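# Move the flexible plastic panel from rack into frame

## Task

Remove the bendable plastic panel from its rack and install it in the metal frame. It counts as done only when both ends of the panel sit fully inside the grooves of the two posts, its bottom edge rests on the sill along its whole length, and the panel stays upright with nothing holding it.

## Robot and tools

Robot: two six-joint UR-style arms, left_arm and right_arm, each ending in a Robotiq 140 two-finger gripper. The fingers have a passive hinge and can fold. A part held near the fingertip quarter of the pads is squeezed normally. A part held closer to the palm may be pulled inward, held loosely, or squeezed harder than requested. A fingertip pushed straight into a surface folds easily, which hides the contact and spoils the next grip. Measured base positions in the scene frame: left_arm (-0.059, +0.450, +0.027) m; right_arm (+0.051, -0.519, +0.027) m, each turned slightly about z.

Frames: the scene frame has its origin at table-top height, midway between the two arms' nominal bases. +z points up, +x points out over the table, and left_arm is on the +y side. Image left and right do not match arm names. Each arm reports its gripper pose, velocities and wrist-camera pose in its own base frame. Fixed cameras and the table use the scene frame. On the gripper, fingers point along its +z and open and close along its y. end_effector_position is the point midway between the closed pads. The fingertips extend about 33 mm past it, or about 9 mm when fully open.

The row of 18 numbers is used by execute_actions and move. Every number lies in [-1, 1], and both arms are always included. The order is: left_arm's 6 joint offsets, then left gripper position, force_limit and speed, then the same 9 values for right_arm. The joint order in a row and in every per-joint result list is: shoulder pan, wrist 2, wrist 1, shoulder lift, wrist 3, elbow. Joint values are offsets, not poses, measured from the arm's Joint targets at the start of the action or move. 1.0 equals 2.222 rad. Sending the same offset again moves the joint further. Stated joint ranges are ±6.283 rad for every joint except the elbow, which is ±3.142. An action that pushes a joint more than 0.010 rad outside its range is refused. To leave an arm still, send 0 for its six joints. To leave a gripper unchanged, resend its last three gripper numbers.

Gripper numbers are absolute commands. position: +1 is fully open (140 mm), about -0.8 has the pads touching, and -1 closes until blocked. force_limit: at speed -1, roughly 14 N at -1, 40 N at 0 and 58 N at +1; faster closes grip harder. speed: gap change of about 30 mm/s at -1, 140 at 0 and 250 at +1. Both start at +1. After closing, check that object_status reads 2. Codes: 0 moving, 1 blocked while opening, 2 blocked while closing, 3 reached target or pads met (grip uncertain). position_measured is in counts: 3 is open, about 139 is 60 mm, 230 is pads touching. To tighten a grip, raise force_limit and nudge position to -0.98. To loosen it, open and then close slowly.

Tools:
- execute_actions(actions, cameras): actions is a list of actions. Each action is a table of up to 15 rows, one per 1/30 s control step, and lasts 0.5 s. A short table repeats its last row. An empty list returns the state plus images.
- move(target, speed, blend, stop_force, zero, blocking, cameras): all joints are steered together toward one row, or through a list of up to 15 rows. Every row's offsets count from the same Joint targets. speed is in rad/s for the joint with the farthest to go: 0.01 to 3.14, default 0.5. It can be one value or one per target. blend, in rad, rounds the corners of a list; 0 means stop at each target. stop_force, 3 to 120 N, ends an arm's path when its wrist sensor feels that much push. Use it with a low speed for gentle touching. Leave it out when backing off a contact. zero (default true) re-zeroes the sensor before the move. blocking=false returns after about 0.5 s but cannot be combined with stop_force. The moves do not avoid obstacles. The result adds a move: line such as done, off_target, moving, held or fault, plus limits=held if steps were held back.
- wait(seconds 0 to 10): lets time pass while every arm holds its last command.
- stop(): brakes a running move.
- zoom_image(camera, region [x0,y0,x1,y1] in pixels, at most 504 by 504): enlarges part of the newest image. Cameras: cam_head_left, cam_head_right, cam_high, cam_low, cam_left_wrist, cam_right_wrist, all 672x504.
- zero_wrist_force(arm): re-zeroes that arm's force/torque sensor.
- read_manual(section): licence text only.
- finished_scene(scene): ends the current scene, given its number. It cannot be undone.

Results: per arm, end_effector_position (m), end_effector_quat_wxyz, velocities, Joint positions and velocities (rad, rad/s), Joint targets (the base for your next offsets), Joint torques, Tool commands, gripper status, and Wrist force and Wrist torque on the gripper's own axes. "joint sent to its limit" means a joint was clipped at its end. "joint command not followed" means the clearance check between the arms changed that arm's command. Commands lag about 0.1 to 0.2 s, and a large move may still be unfinished when its result arrives.

Avoid the following:
- Torque faults: 141 N m for the three big joints and 26.3 N m for the wrists.
- Outside forces near 150 N, which stop the arm for 10 s.
- Any pressing or collision between the two arms, including one gripper closing on the other's fingers.
- Hard hits on fixed or heavy objects, and fast impacts.
- Dropping the panel, or releasing it while it is still moving.
- Anything falling off the table.
- Large twisting or leverage on a gripper.
- Motor overheating (a MOTOR HOT line; the arm brakes at 85 °C).
Each arm is stiff: commanding even slightly past a firm contact can fault it. Objects may occasionally be nudged by outside disturbances.

Each tool is called after ">>>" in YAML: its name, and indented under it one key for each argument.

## Session

>>> execute_actions:
  actions: []

Scene clock: 0.00 s.
left_arm: end_effector_position=(+0.1117, -0.4983, +0.3037) position_measured=3 object_status=3 end_effector_quat_wxyz=(+0.117, +0.847, +0.249, +0.455) | right_arm: end_effector_position=(+0.8132, +0.2905, +0.2781) position_measured=3 object_status=3 end_effector_quat_wxyz=(-0.273, +0.673, +0.054, +0.685)
Joint names: [shoulder pan, wrist 2, wrist 1, shoulder lift, wrist 3, elbow]
Joint positions: left_arm=[-2.106 -0.799 -1.011 -1.468 0.18 1.584] | right_arm=[0.037 -1.15 -4.135 -0.769 3.48 1.666]
Joint velocities: within noise
Joint torques (N m): no reading
Wrist force (N): no reading
Wrist torque (N m): no reading
Wrist force, peak (N): no reading
Joint targets: left_arm=[-2.106 -0.799 -1.011 -1.468 0.180 1.584] | right_arm=[0.037 -1.150 -4.135 -0.769 3.480 1.666]
Tool commands: left_gripper/position=+1.0 left_gripper/force_limit=+1.0 left_gripper/speed=+1.0 right_gripper/position=+1.0 right_gripper/force_limit=+1.0 right_gripper/speed=+1.0

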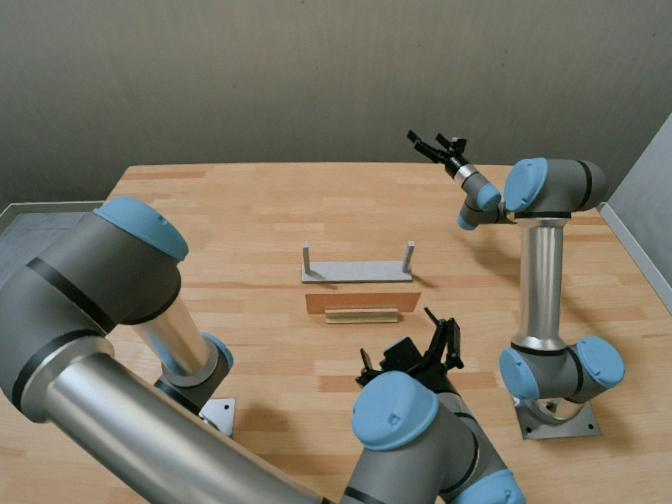

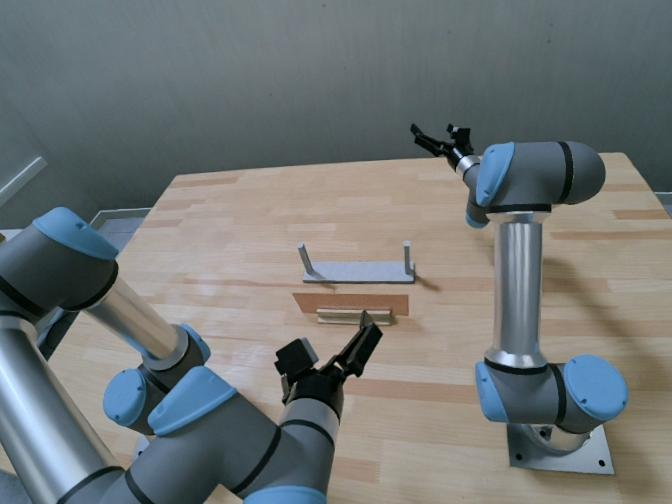

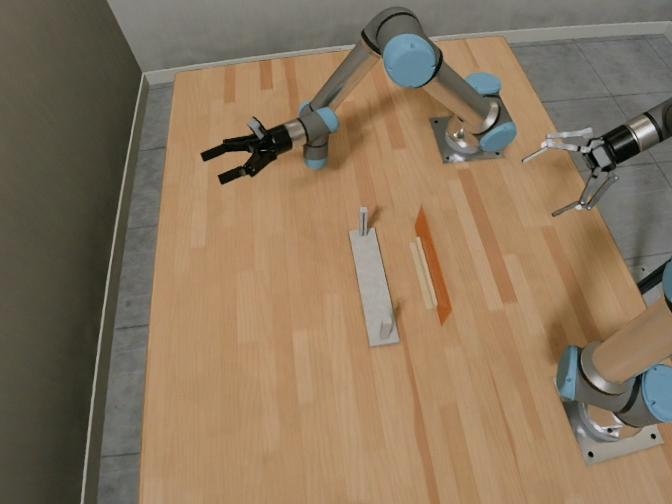

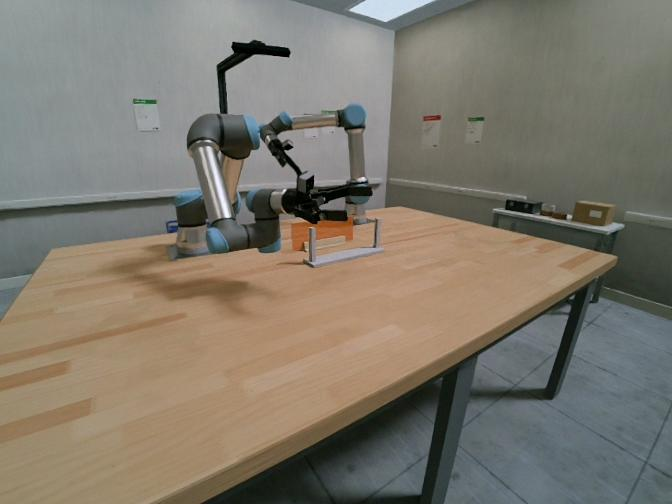

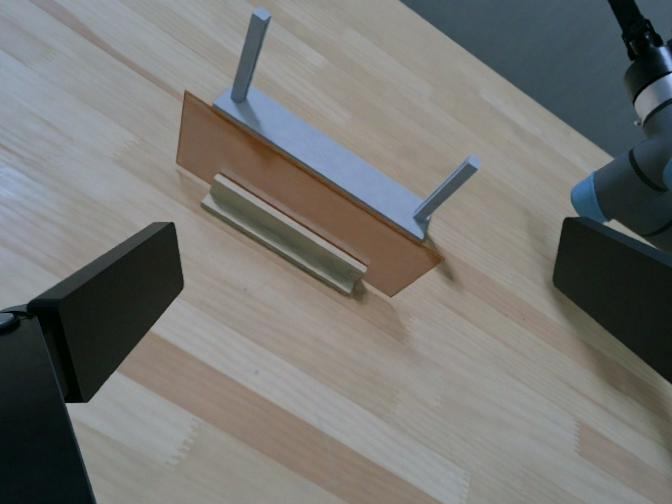

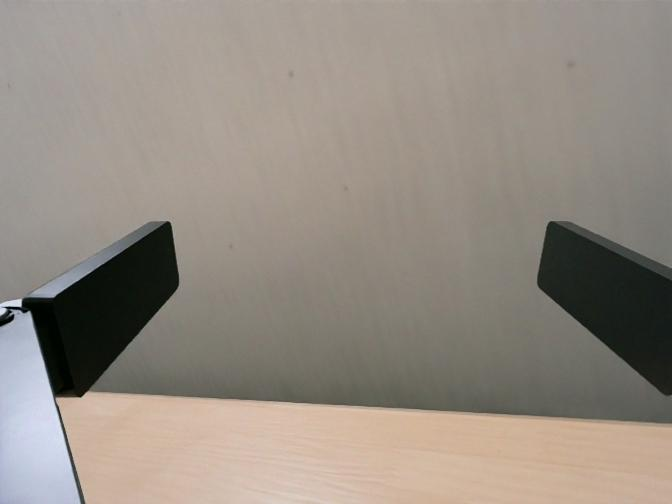

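>>> zoom_image:
  camera: "cam_head_left"
  region: [280, 220, 440, 340]

>>> zoom_image:
  camera: "cam_head_right"
  region: [270, 220, 430, 340]

>>> zoom_image:
  camera: "cam_high"
  region: [320, 190, 480, 360]

>>> zoom_image:
  camera: "cam_low"
  region: [280, 190, 400, 280]

>>> zoom_image:
  camera: "cam_left_wrist"
  region: [150, 0, 500, 310]

Scaled by 3.150 from the camera's 672x504 image, which has a finer 960x720 frame.

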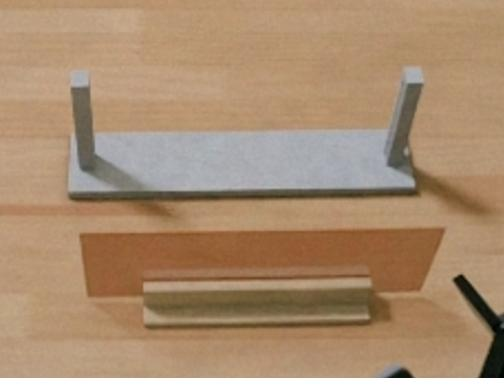

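Scaled by 3.150 from the camera's 672x504 image, which has a finer 960x720 frame.

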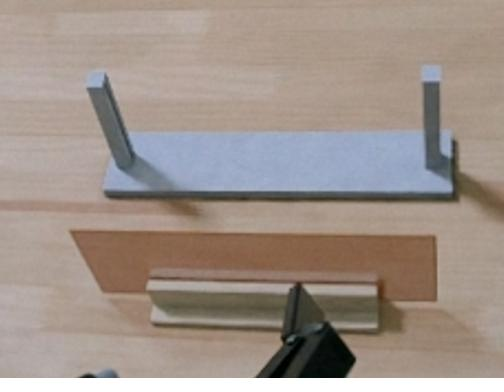

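Scaled by 2.965 from the camera's 672x504 image, which has a finer 960x720 frame.

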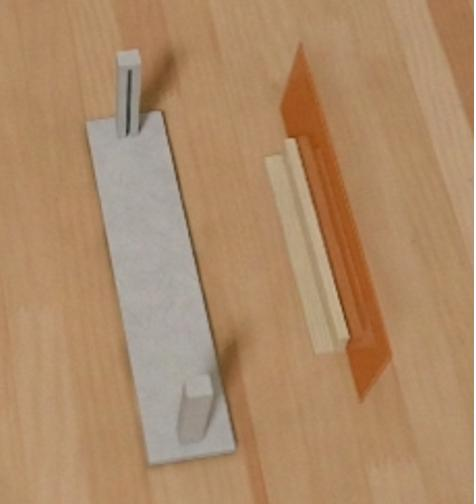

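Scaled by 4.200 from the camera's 672x504 image, which has a finer 960x720 frame.

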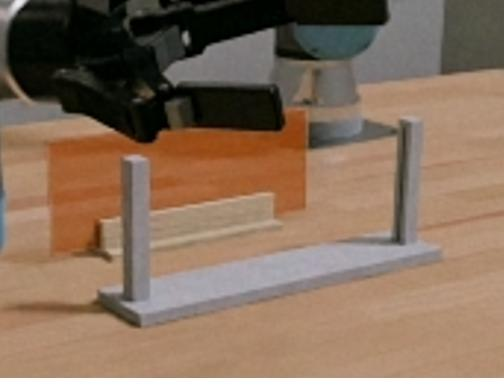

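Scaled by 1.440 from the camera's 672x504 image, which has a finer 960x720 frame.

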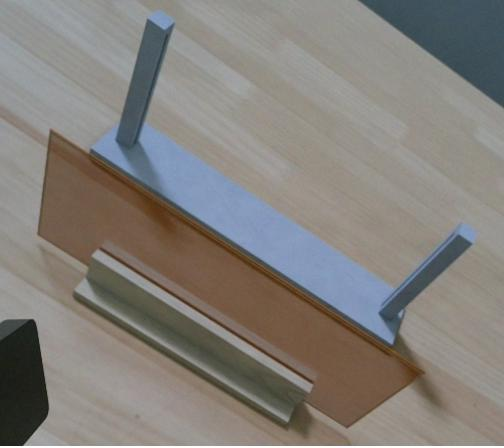

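>>> zoom_image:
  camera: "cam_left_wrist"
  region: [200, 0, 300, 120]

>>> zoom_image:
  camera: "cam_left_wrist"
  region: [380, 140, 500, 270]

>>> zoom_image:
  camera: "cam_high"
  region: [340, 195, 400, 245]

>>> zoom_image:
  camera: "cam_low"
  region: [360, 205, 400, 265]

Scaled by 4.200 from the camera's 672x504 image, which has a finer 960x720 frame.

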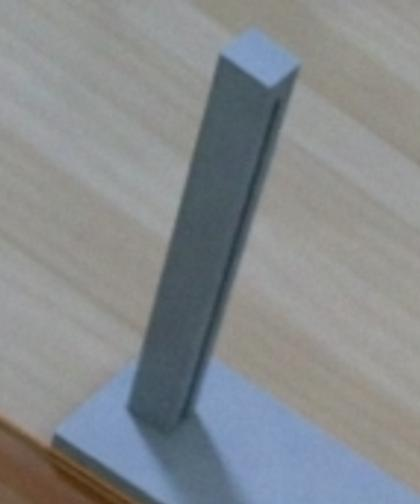

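Scaled by 3.877 from the camera's 672x504 image, which has a finer 960x720 frame.

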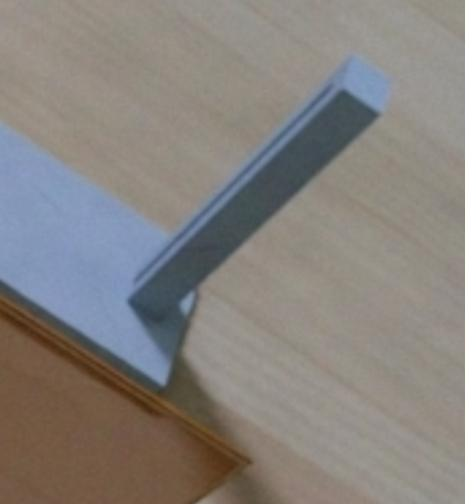

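Scaled by 8.400 from the camera's 672x504 image, which has a finer 960x720 frame.

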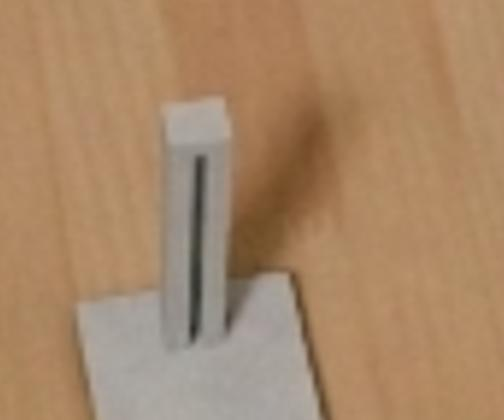

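Scaled by 8.400 from the camera's 672x504 image, which has a finer 960x720 frame.

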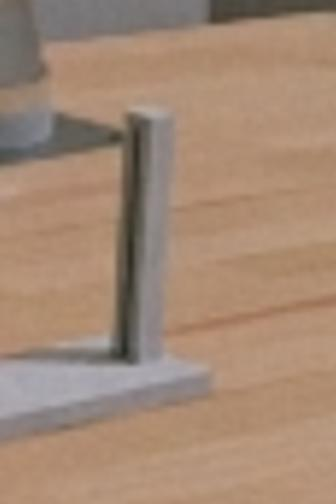

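>>> move:
  target: [0.52273, -0.34734, -0.24923, 0.02790, 0.21229, -0.08281, 1, 1, 1, 0.2218, -0.1646, 1.0, -0.3013, 0.6962, -0.0464, 1, 1, 1]
  speed: 1.3
  cameras: ["cam_left_wrist"]

Scene clock: 119.17 s.
left_arm: end_effector_position=(+0.4371, -0.3771, +0.2733) position_measured=3 object_status=3 end_effector_quat_wxyz=(+0.000, +0.716, +0.698, +0.000) | right_arm: end_effector_position=(+0.4504, +0.4380, +0.2534) position_measured=3 object_status=3 end_effector_quat_wxyz=(-0.111, +0.776, -0.621, +0.013)
Joint names: [shoulder pan, wrist 2, wrist 1, shoulder lift, wrist 3, elbow]
Joint positions: left_arm=[-0.945 -1.57 -1.565 -1.406 0.651 1.4] | right_arm=[0.53 -1.516 -1.913 -1.438 5.026 1.562]
Joint torques (N m): left_arm=[12.52 -1.77 -3.95 -23.2 1.41 -37.24] | right_arm=[11.56 -2.18 -2.21 -38.03 1.67 -40.14]
Wrist force (N): left_arm=[-1.2 -1.0 -2.6] | right_arm=[4.5 1.5 3.4]
Wrist torque (N m): left_arm=[-0.05 0.20 -0.29] | right_arm=[0.53 -1.05 -0.26]
Wrist force, peak (N): left_arm=[-1.5 -1.2 -2.7] | right_arm=[4.9 2.7 3.2]
Joint targets: left_arm=[-0.945 -1.571 -1.565 -1.406 0.651 1.400] | right_arm=[0.530 -1.516 -1.913 -1.438 5.026 1.562]
move: done
Images, in order (width x height): cam_left_wrist 672x504.

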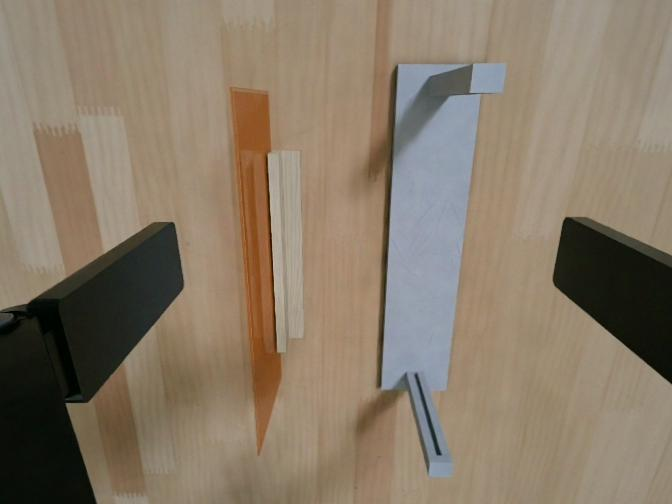

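>>> zoom_image:
  camera: "cam_left_wrist"
  region: [360, 40, 520, 160]

>>> zoom_image:
  camera: "cam_left_wrist"
  region: [360, 360, 520, 480]

>>> zoom_image:
  camera: "cam_left_wrist"
  region: [210, 70, 330, 160]

>>> zoom_image:
  camera: "cam_left_wrist"
  region: [210, 320, 370, 480]

Scaled by 3.150 from the camera's 672x504 image, which has a finer 960x720 frame.

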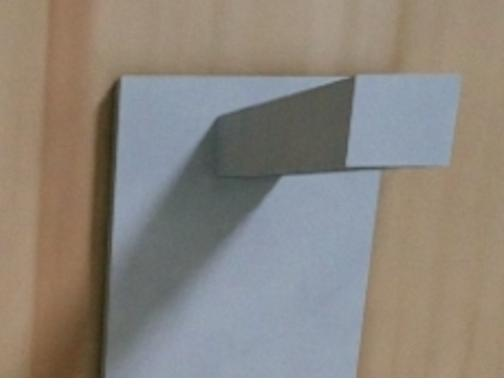

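Scaled by 3.150 from the camera's 672x504 image, which has a finer 960x720 frame.

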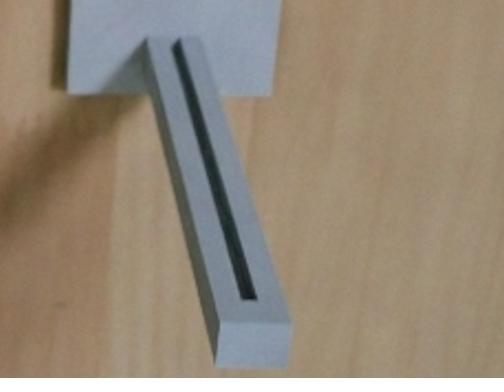

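Scaled by 4.200 from the camera's 672x504 image, which has a finer 960x720 frame.

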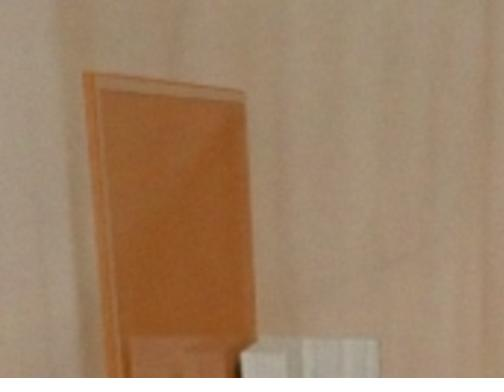

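Scaled by 3.150 from the camera's 672x504 image, which has a finer 960x720 frame.

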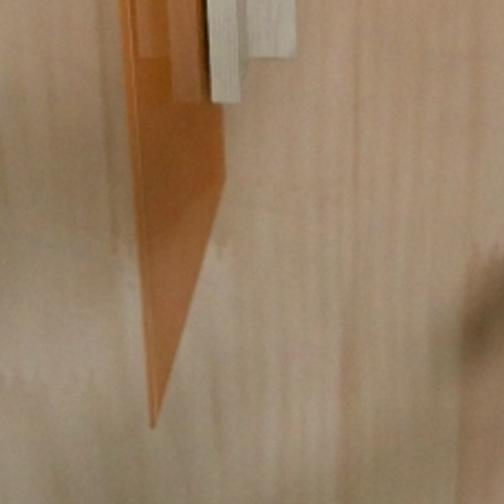

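>>> move:
  target: [-0.0342, 0, -0.0978, -0.0412, -0.0342, 0.1390, 1, 1, 1, 0.0332, -0.0247, 0.0929, -0.0418, 0.1051, 0.0470, 1, 1, 1]
  speed: 0.8
  cameras: ["cam_left_wrist", "cam_right_wrist"]

Scene clock: 163.43 s.
left_arm: end_effector_position=(+0.3827, -0.3689, +0.1934) position_measured=3 object_status=3 end_effector_quat_wxyz=(+0.000, +0.716, +0.698, +0.000) end_effector_velocity=(-0.001, +0.001, -0.002) end_effector_angular_velocity=(+0.003, +0.000, -0.001) | right_arm: end_effector_position=(+0.3403, +0.3965, +0.2230) position_measured=3 object_status=3 end_effector_quat_wxyz=(+0.000, +0.727, -0.687, +0.000)
Joint names: [shoulder pan, wrist 2, wrist 1, shoulder lift, wrist 3, elbow]
Joint positions: left_arm=[-1.021 -1.571 -1.782 -1.498 0.576 1.708] | right_arm=[0.603 -1.57 -1.707 -1.531 5.26 1.667]
Joint velocities: left_arm=[-0.001 0.002 -0.001 -0.001 0 0.005] | right_arm=[within noise]
Joint torques (N m): left_arm=[-7.96 -1.37 -3.88 -42.24 -1.45 -14.38] | right_arm=[12.41 -2.35 -1.65 -32.52 1.65 -13.91]
Wrist force (N): left_arm=[-1.1 -1.0 -2.7] | right_arm=[4.2 0.7 3.3]
Wrist torque (N m): left_arm=[-0.06 0.17 -0.18] | right_arm=[0.41 -1.00 -0.31]
Wrist force, peak (N): left_arm=[-1.4 -0.3 -3.8] | right_arm=[4.5 2.2 3.8]
Joint targets: left_arm=[-1.021 -1.571 -1.782 -1.498 0.575 1.709] | right_arm=[0.603 -1.571 -1.706 -1.531 5.260 1.667]
move: done
Images, in order (width x height): cam_left_wrist 672x504, cam_right_wrist 672x504.

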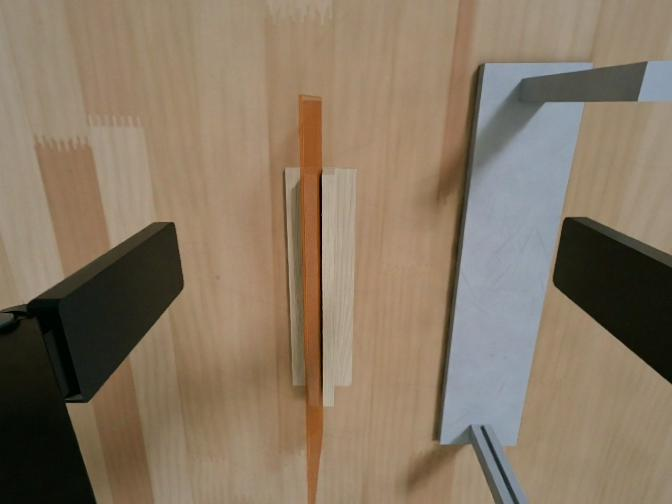

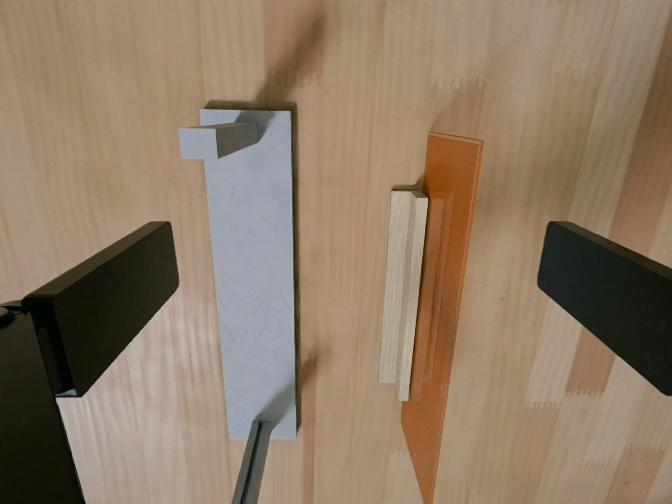

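>>> zoom_image:
  camera: "cam_left_wrist"
  region: [270, 80, 370, 180]

>>> zoom_image:
  camera: "cam_left_wrist"
  region: [472, 40, 672, 190]

>>> zoom_image:
  camera: "cam_right_wrist"
  region: [400, 115, 500, 215]

>>> zoom_image:
  camera: "cam_right_wrist"
  region: [170, 90, 310, 190]

>>> zoom_image:
  camera: "cam_right_wrist"
  region: [210, 390, 320, 504]

>>> zoom_image:
  camera: "cam_left_wrist"
  region: [430, 400, 540, 504]

Scaled by 5.040 from the camera's 672x504 image, which has a finer 960x720 frame.

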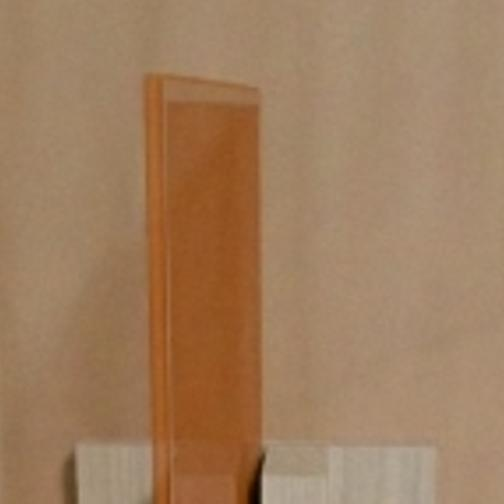

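Scaled by 2.520 from the camera's 672x504 image, which has a finer 960x720 frame.

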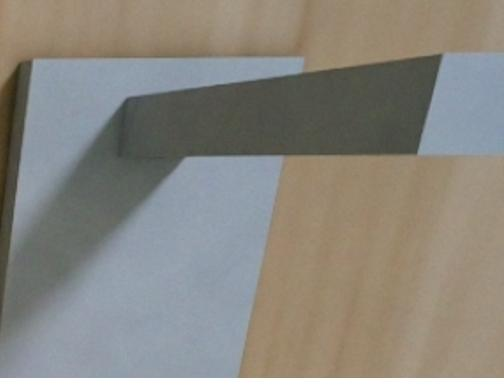

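Scaled by 5.040 from the camera's 672x504 image, which has a finer 960x720 frame.

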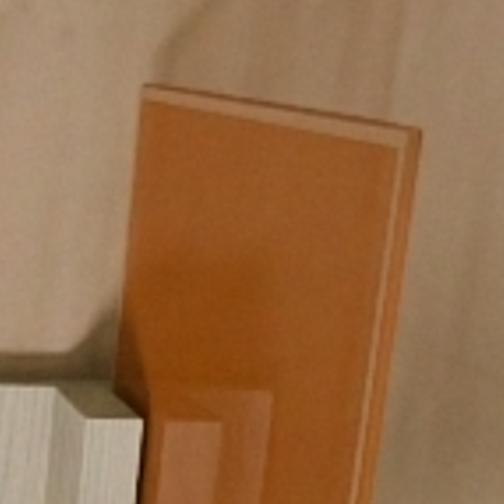

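Scaled by 3.600 from the camera's 672x504 image, which has a finer 960x720 frame.

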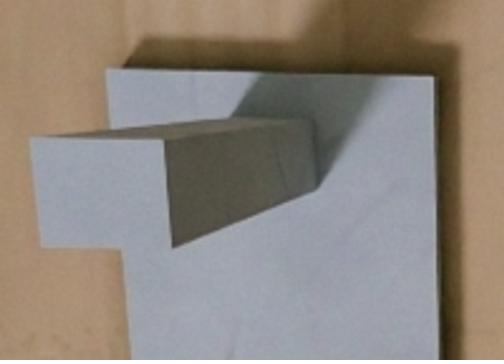

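Scaled by 4.421 from the camera's 672x504 image, which has a finer 960x720 frame.

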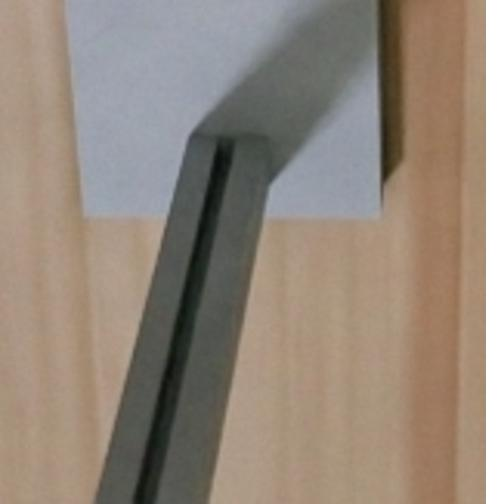

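Scaled by 4.582 from the camera's 672x504 image, which has a finer 960x720 frame.

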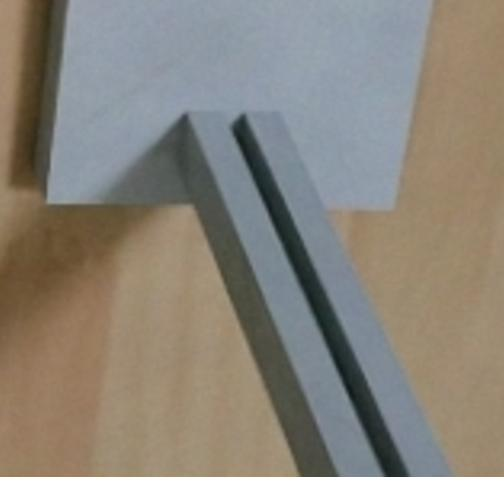

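>>> zoom_image:
  camera: "cam_left_wrist"
  region: [464, 420, 534, 490]

>>> zoom_image:
  camera: "cam_right_wrist"
  region: [225, 415, 285, 475]

Scaled by 7.200 from the camera's 672x504 image, which has a finer 960x720 frame.

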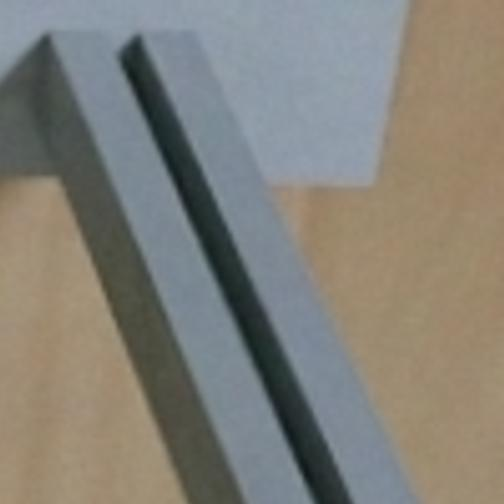

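Scaled by 8.400 from the camera's 672x504 image, which has a finer 960x720 frame.

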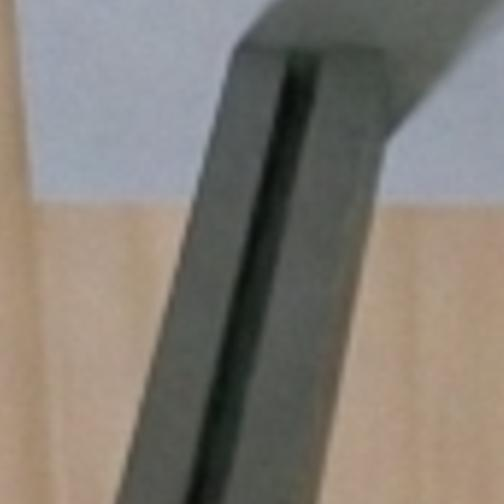

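>>> move:
  target: [-0.01085, 0, -0.05441, -0.01022, -0.0090, 0.06463, -0.26, 1, 0, 0.05264, 0, -0.08889, -0.02886, 0.05876, 0.11775, -0.26, 1, 0]
  speed: 0.5
  cameras: ["cam_left_wrist", "cam_right_wrist", "cam_low"]

Scene clock: 225.43 s.
left_arm: end_effector_position=(+0.3624, -0.3587, +0.1483) position_measured=162 object_status=3 end_effector_quat_wxyz=(+0.000, +0.717, +0.697, +0.000) | right_arm: end_effector_position=(+0.2578, +0.4036, +0.1481) position_measured=162 object_status=3 end_effector_quat_wxyz=(+0.000, +0.722, -0.692, +0.000) end_effector_velocity=(-0.002, +0.000, -0.002) end_effector_angular_velocity=(+0.001, +0.003, +0.000)
Joint names: [shoulder pan, wrist 2, wrist 1, shoulder lift, wrist 3, elbow]
Joint positions: left_arm=[-1.045 -1.571 -1.903 -1.521 0.556 1.852] | right_arm=[0.72 -1.571 -1.903 -1.595 5.39 1.928]
Joint velocities: left_arm=[within noise] | right_arm=[0.002 0.003 -0.002 -0.001 0.002 0.005]
Joint torques (N m): left_arm=[-7.42 -0.23 -4.05 -41.51 -1.59 -12.75] | right_arm=[13.66 -0.87 -5.1 -27.92 1.72 -12.23]
Wrist force (N): left_arm=[-1.2 -0.8 -2.4] | right_arm=[4.2 1.2 3.5]
Wrist torque (N m): left_arm=[-0.01 0.21 -0.17] | right_arm=[0.50 -1.01 -0.32]
Wrist force, peak (N): left_arm=[-1.6 -0.6 -3.2] | right_arm=[4.4 2.1 4.4]
Joint targets: left_arm=[-1.045 -1.571 -1.903 -1.521 0.555 1.852] | right_arm=[0.720 -1.571 -1.904 -1.595 5.391 1.928]
move: done
Images, in order (width x height): cam_low 672x504, cam_left_wrist 672x504, cam_right_wrist 672x504.

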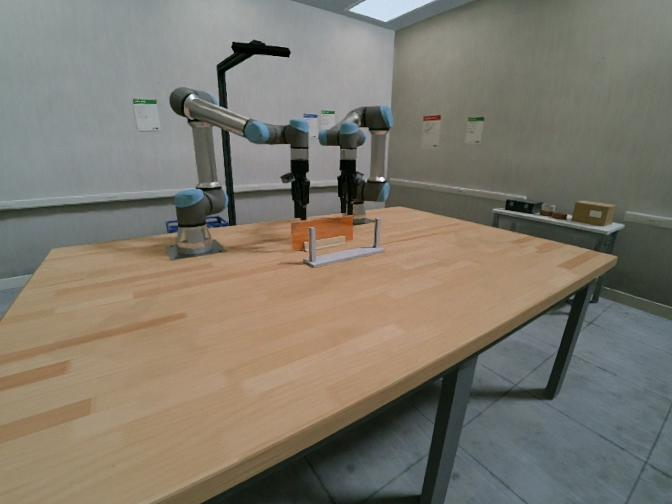

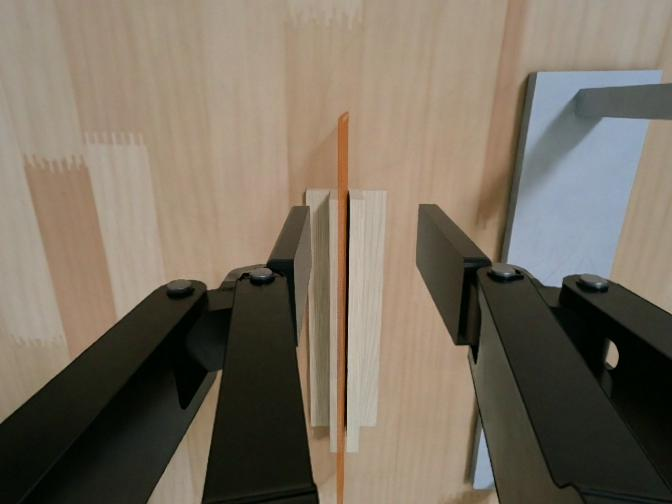

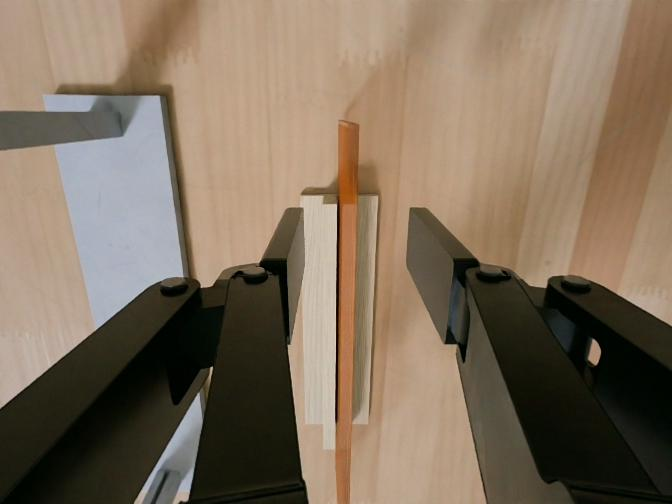

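>>> zoom_image:
  camera: "cam_left_wrist"
  region: [260, 90, 460, 240]

>>> zoom_image:
  camera: "cam_right_wrist"
  region: [260, 90, 460, 240]

>>> zoom_image:
  camera: "cam_low"
  region: [280, 170, 400, 275]

Scaled by 2.520 from the camera's 672x504 image, which has a finer 960x720 frame.

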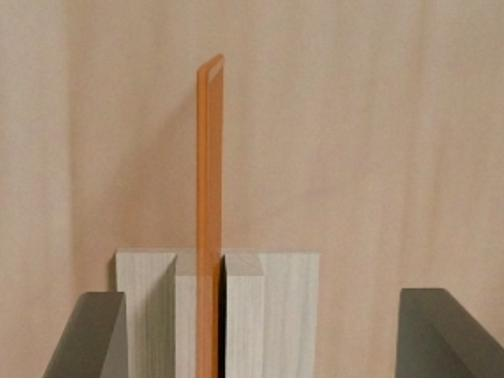

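Scaled by 2.520 from the camera's 672x504 image, which has a finer 960x720 frame.

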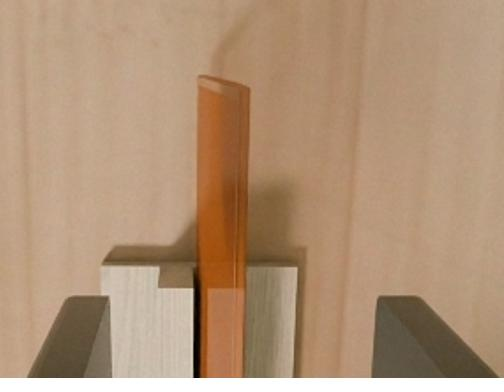

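Scaled by 4.200 from the camera's 672x504 image, which has a finer 960x720 frame.

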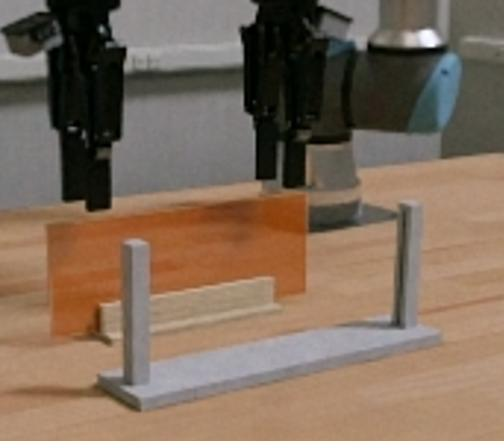

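>>> zoom_image:
  camera: "cam_low"
  region: [285, 195, 365, 255]

>>> zoom_image:
  camera: "cam_low"
  region: [285, 205, 325, 235]

>>> zoom_image:
  camera: "cam_low"
  region: [325, 200, 365, 230]

Scaled by 6.300 from the camera's 672x504 image, which has a finer 960x720 frame.

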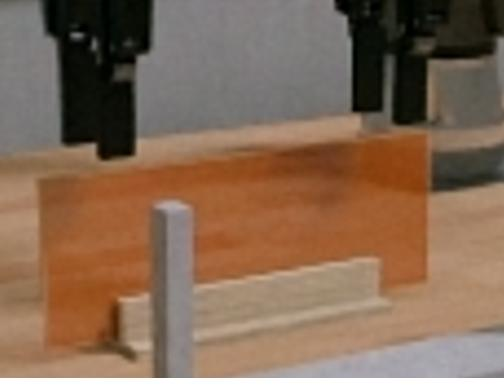

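Scaled by 12.600 from the camera's 672x504 image, which has a finer 960x720 frame.

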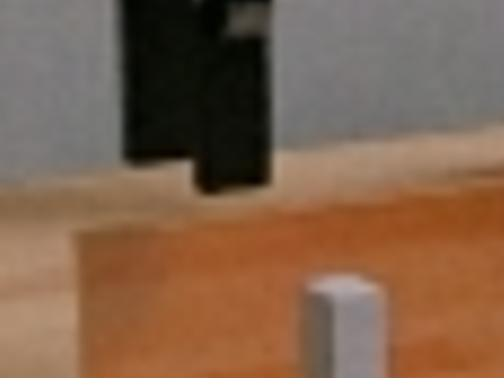

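Scaled by 12.600 from the camera's 672x504 image, which has a finer 960x720 frame.

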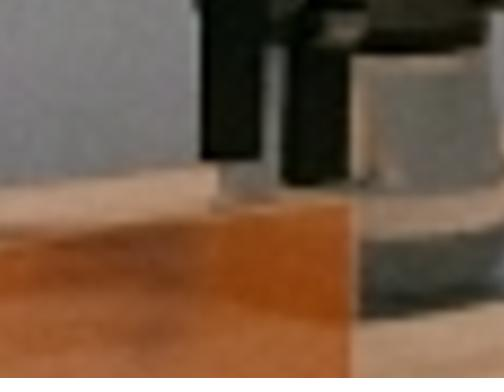

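>>> move:
  target: [-0.00322, 0, -0.03509, 0.00829, -0.00322, 0.02681, -0.26, 1, 0, -0.00207, 0, -0.03087, 0.01225, -0.00207, 0.01862, -0.26, 1, 0]
  speed: 0.1
  cameras: ["cam_left_wrist", "cam_right_wrist", "cam_low", "cam_high"]

>>> zoom_image:
  camera: "cam_low"
  region: [285, 195, 365, 255]

>>> zoom_image:
  camera: "cam_left_wrist"
  region: [260, 90, 460, 240]

>>> zoom_image:
  camera: "cam_right_wrist"
  region: [260, 90, 460, 240]

Scene clock: 263.33 s.
left_arm: end_effector_position=(+0.3582, -0.3584, +0.1194) position_measured=162 object_status=3 end_effector_quat_wxyz=(+0.000, +0.717, +0.697, +0.000) | right_arm: end_effector_position=(+0.2609, +0.4037, +0.1231) position_measured=162 object_status=3 end_effector_quat_wxyz=(+0.000, +0.722, -0.692, +0.000)
Joint names: [shoulder pan, wrist 2, wrist 1, shoulder lift, wrist 3, elbow]
Joint positions: left_arm=[-1.052 -1.571 -1.981 -1.502 0.548 1.912] | right_arm=[0.716 -1.571 -1.972 -1.568 5.386 1.97]
Joint torques (N m): left_arm=[-7.85 0.59 -3.84 -16.96 -1.48 -12.04] | right_arm=[-9.55 1.99 -4.76 -16.94 -1.8 -12.23]
Wrist force (N): left_arm=[-1.2 -0.9 -2.6] | right_arm=[4.3 1.0 3.5]
Wrist torque (N m): left_arm=[-0.01 0.21 -0.18] | right_arm=[0.49 -1.06 -0.16]
Wrist force, peak (N): left_arm=[-1.4 -0.9 -2.9] | right_arm=[4.4 1.2 3.6]
Joint targets: left_arm=[-1.052 -1.571 -1.981 -1.502 0.548 1.912] | right_arm=[0.716 -1.571 -1.972 -1.568 5.386 1.970]
move: done
Images, in order (width x height): cam_high 672x504, cam_low 672x504, cam_left_wrist 672x504, cam_right_wrist 672x504.

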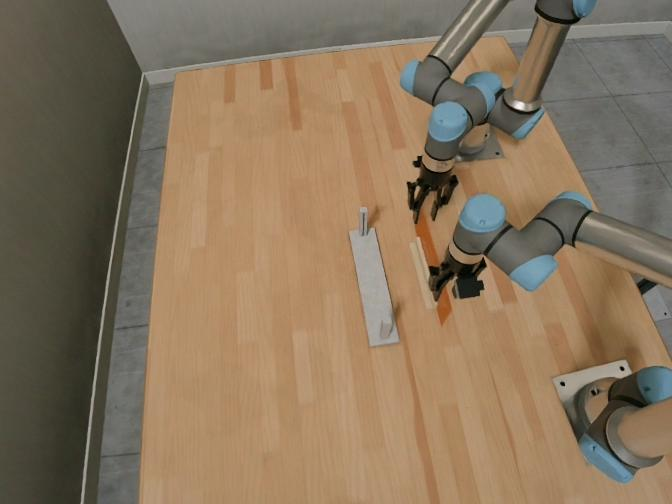

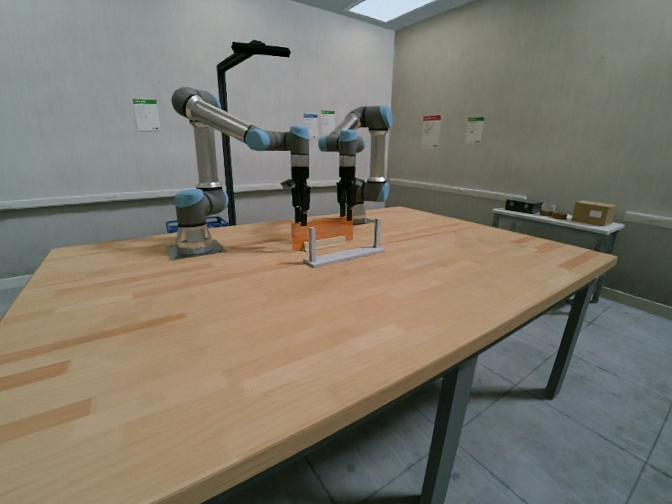

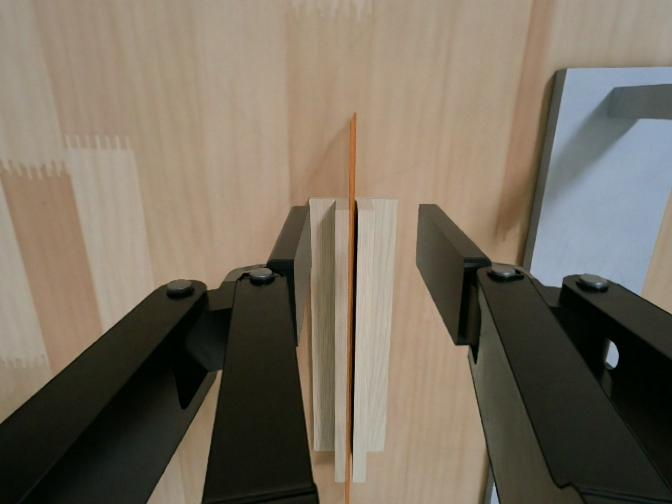

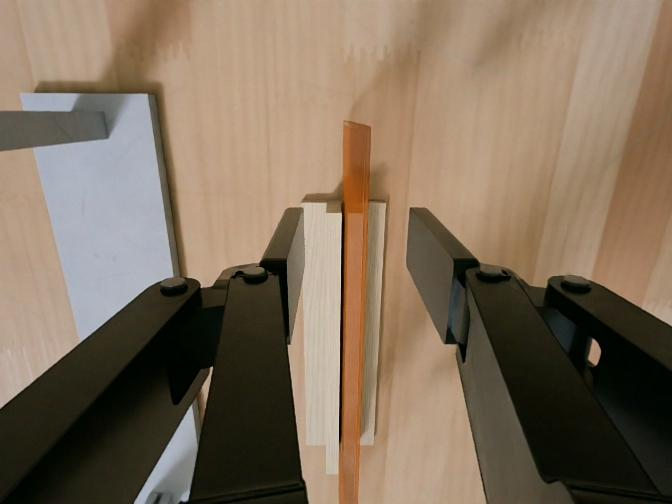

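Scaled by 6.300 from the camera's 672x504 image, which has a finer 960x720 frame.

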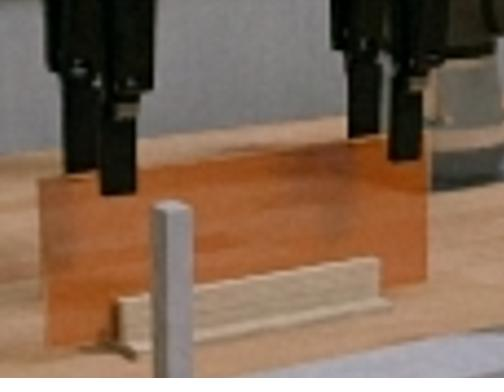

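Scaled by 2.520 from the camera's 672x504 image, which has a finer 960x720 frame.

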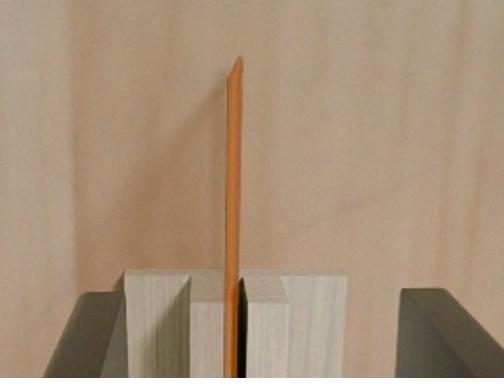

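Scaled by 2.520 from the camera's 672x504 image, which has a finer 960x720 frame.

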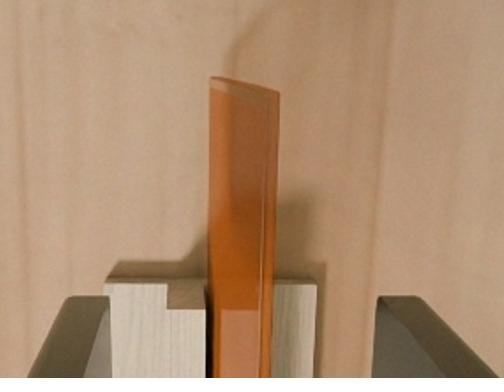

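>>> move:
  target:
    - [0, 0, -0.00365, 0.00136, 0, 0.00229, -0.26, 1, 0, 0, 0, -0.00373, 0.00135, 0, 0.00238, -0.26, 1, 0]
    - [0, 0, -0.00365, 0.00136, 0, 0.00229, -1, 1, -1, 0, 0, -0.00373, 0.00135, 0, 0.00238, -1, 1, -1]
  speed: 0.05
  cameras: ["cam_left_wrist", "cam_right_wrist", "cam_low"]

Scene clock: 276.80 s.
left_arm: end_effector_position=(+0.3582, -0.3584, +0.1162) position_measured=232 object_status=0 end_effector_quat_wxyz=(+0.000, +0.717, +0.697, +0.000) | right_arm: end_effector_position=(+0.2609, +0.4037, +0.1200) position_measured=232 object_status=0 end_effector_quat_wxyz=(+0.000, +0.722, -0.692, +0.000)
Joint names: [shoulder pan, wrist 2, wrist 1, shoulder lift, wrist 3, elbow]
Joint positions: left_arm=[-1.052 -1.571 -1.989 -1.499 0.548 1.917] | right_arm=[0.716 -1.571 -1.981 -1.565 5.386 1.975]
Joint torques (N m): left_arm=[-7.3 0.62 -3.91 -18.34 -1.62 -11.77] | right_arm=[-8.59 1.95 -3.73 -17.6 -1.83 -11.76]
Wrist force (N): left_arm=[-1.2 -0.9 -3.0] | right_arm=[4.5 0.7 3.1]
Wrist torque (N m): left_arm=[0.03 0.24 -0.16] | right_arm=[0.57 -1.08 -0.13]
Wrist force, peak (N): left_arm=[-0.9 -1.3 -3.0] | right_arm=[4.5 1.3 3.6]
Joint targets: left_arm=[-1.052 -1.571 -1.989 -1.499 0.548 1.917] | right_arm=[0.716 -1.571 -1.981 -1.565 5.386 1.975]
move: done
Images, in order (width x height): cam_low 672x504, cam_left_wrist 672x504, cam_right_wrist 672x504.

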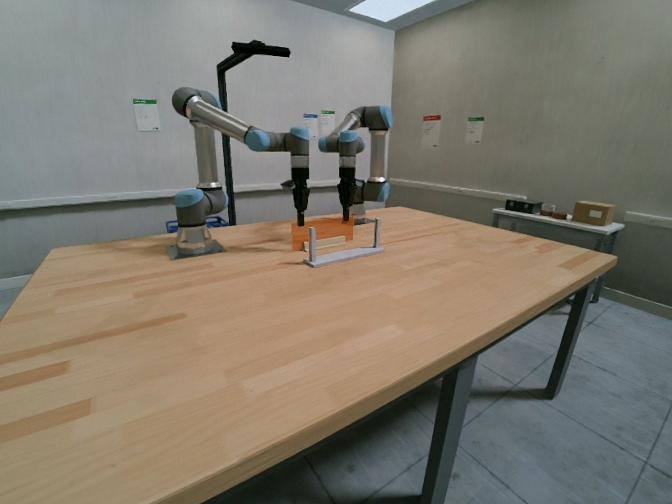

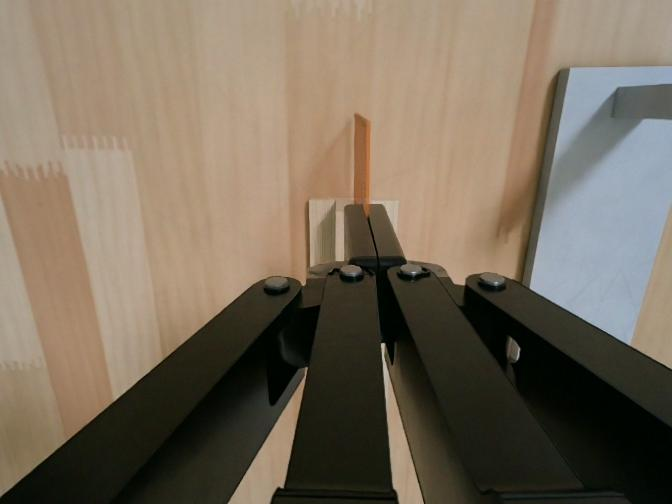

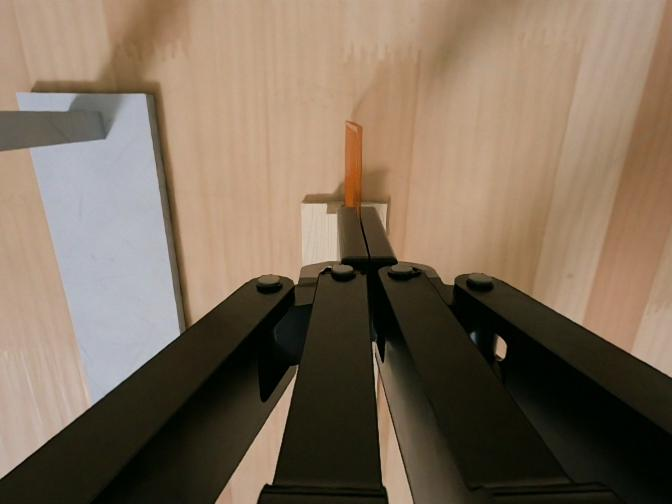

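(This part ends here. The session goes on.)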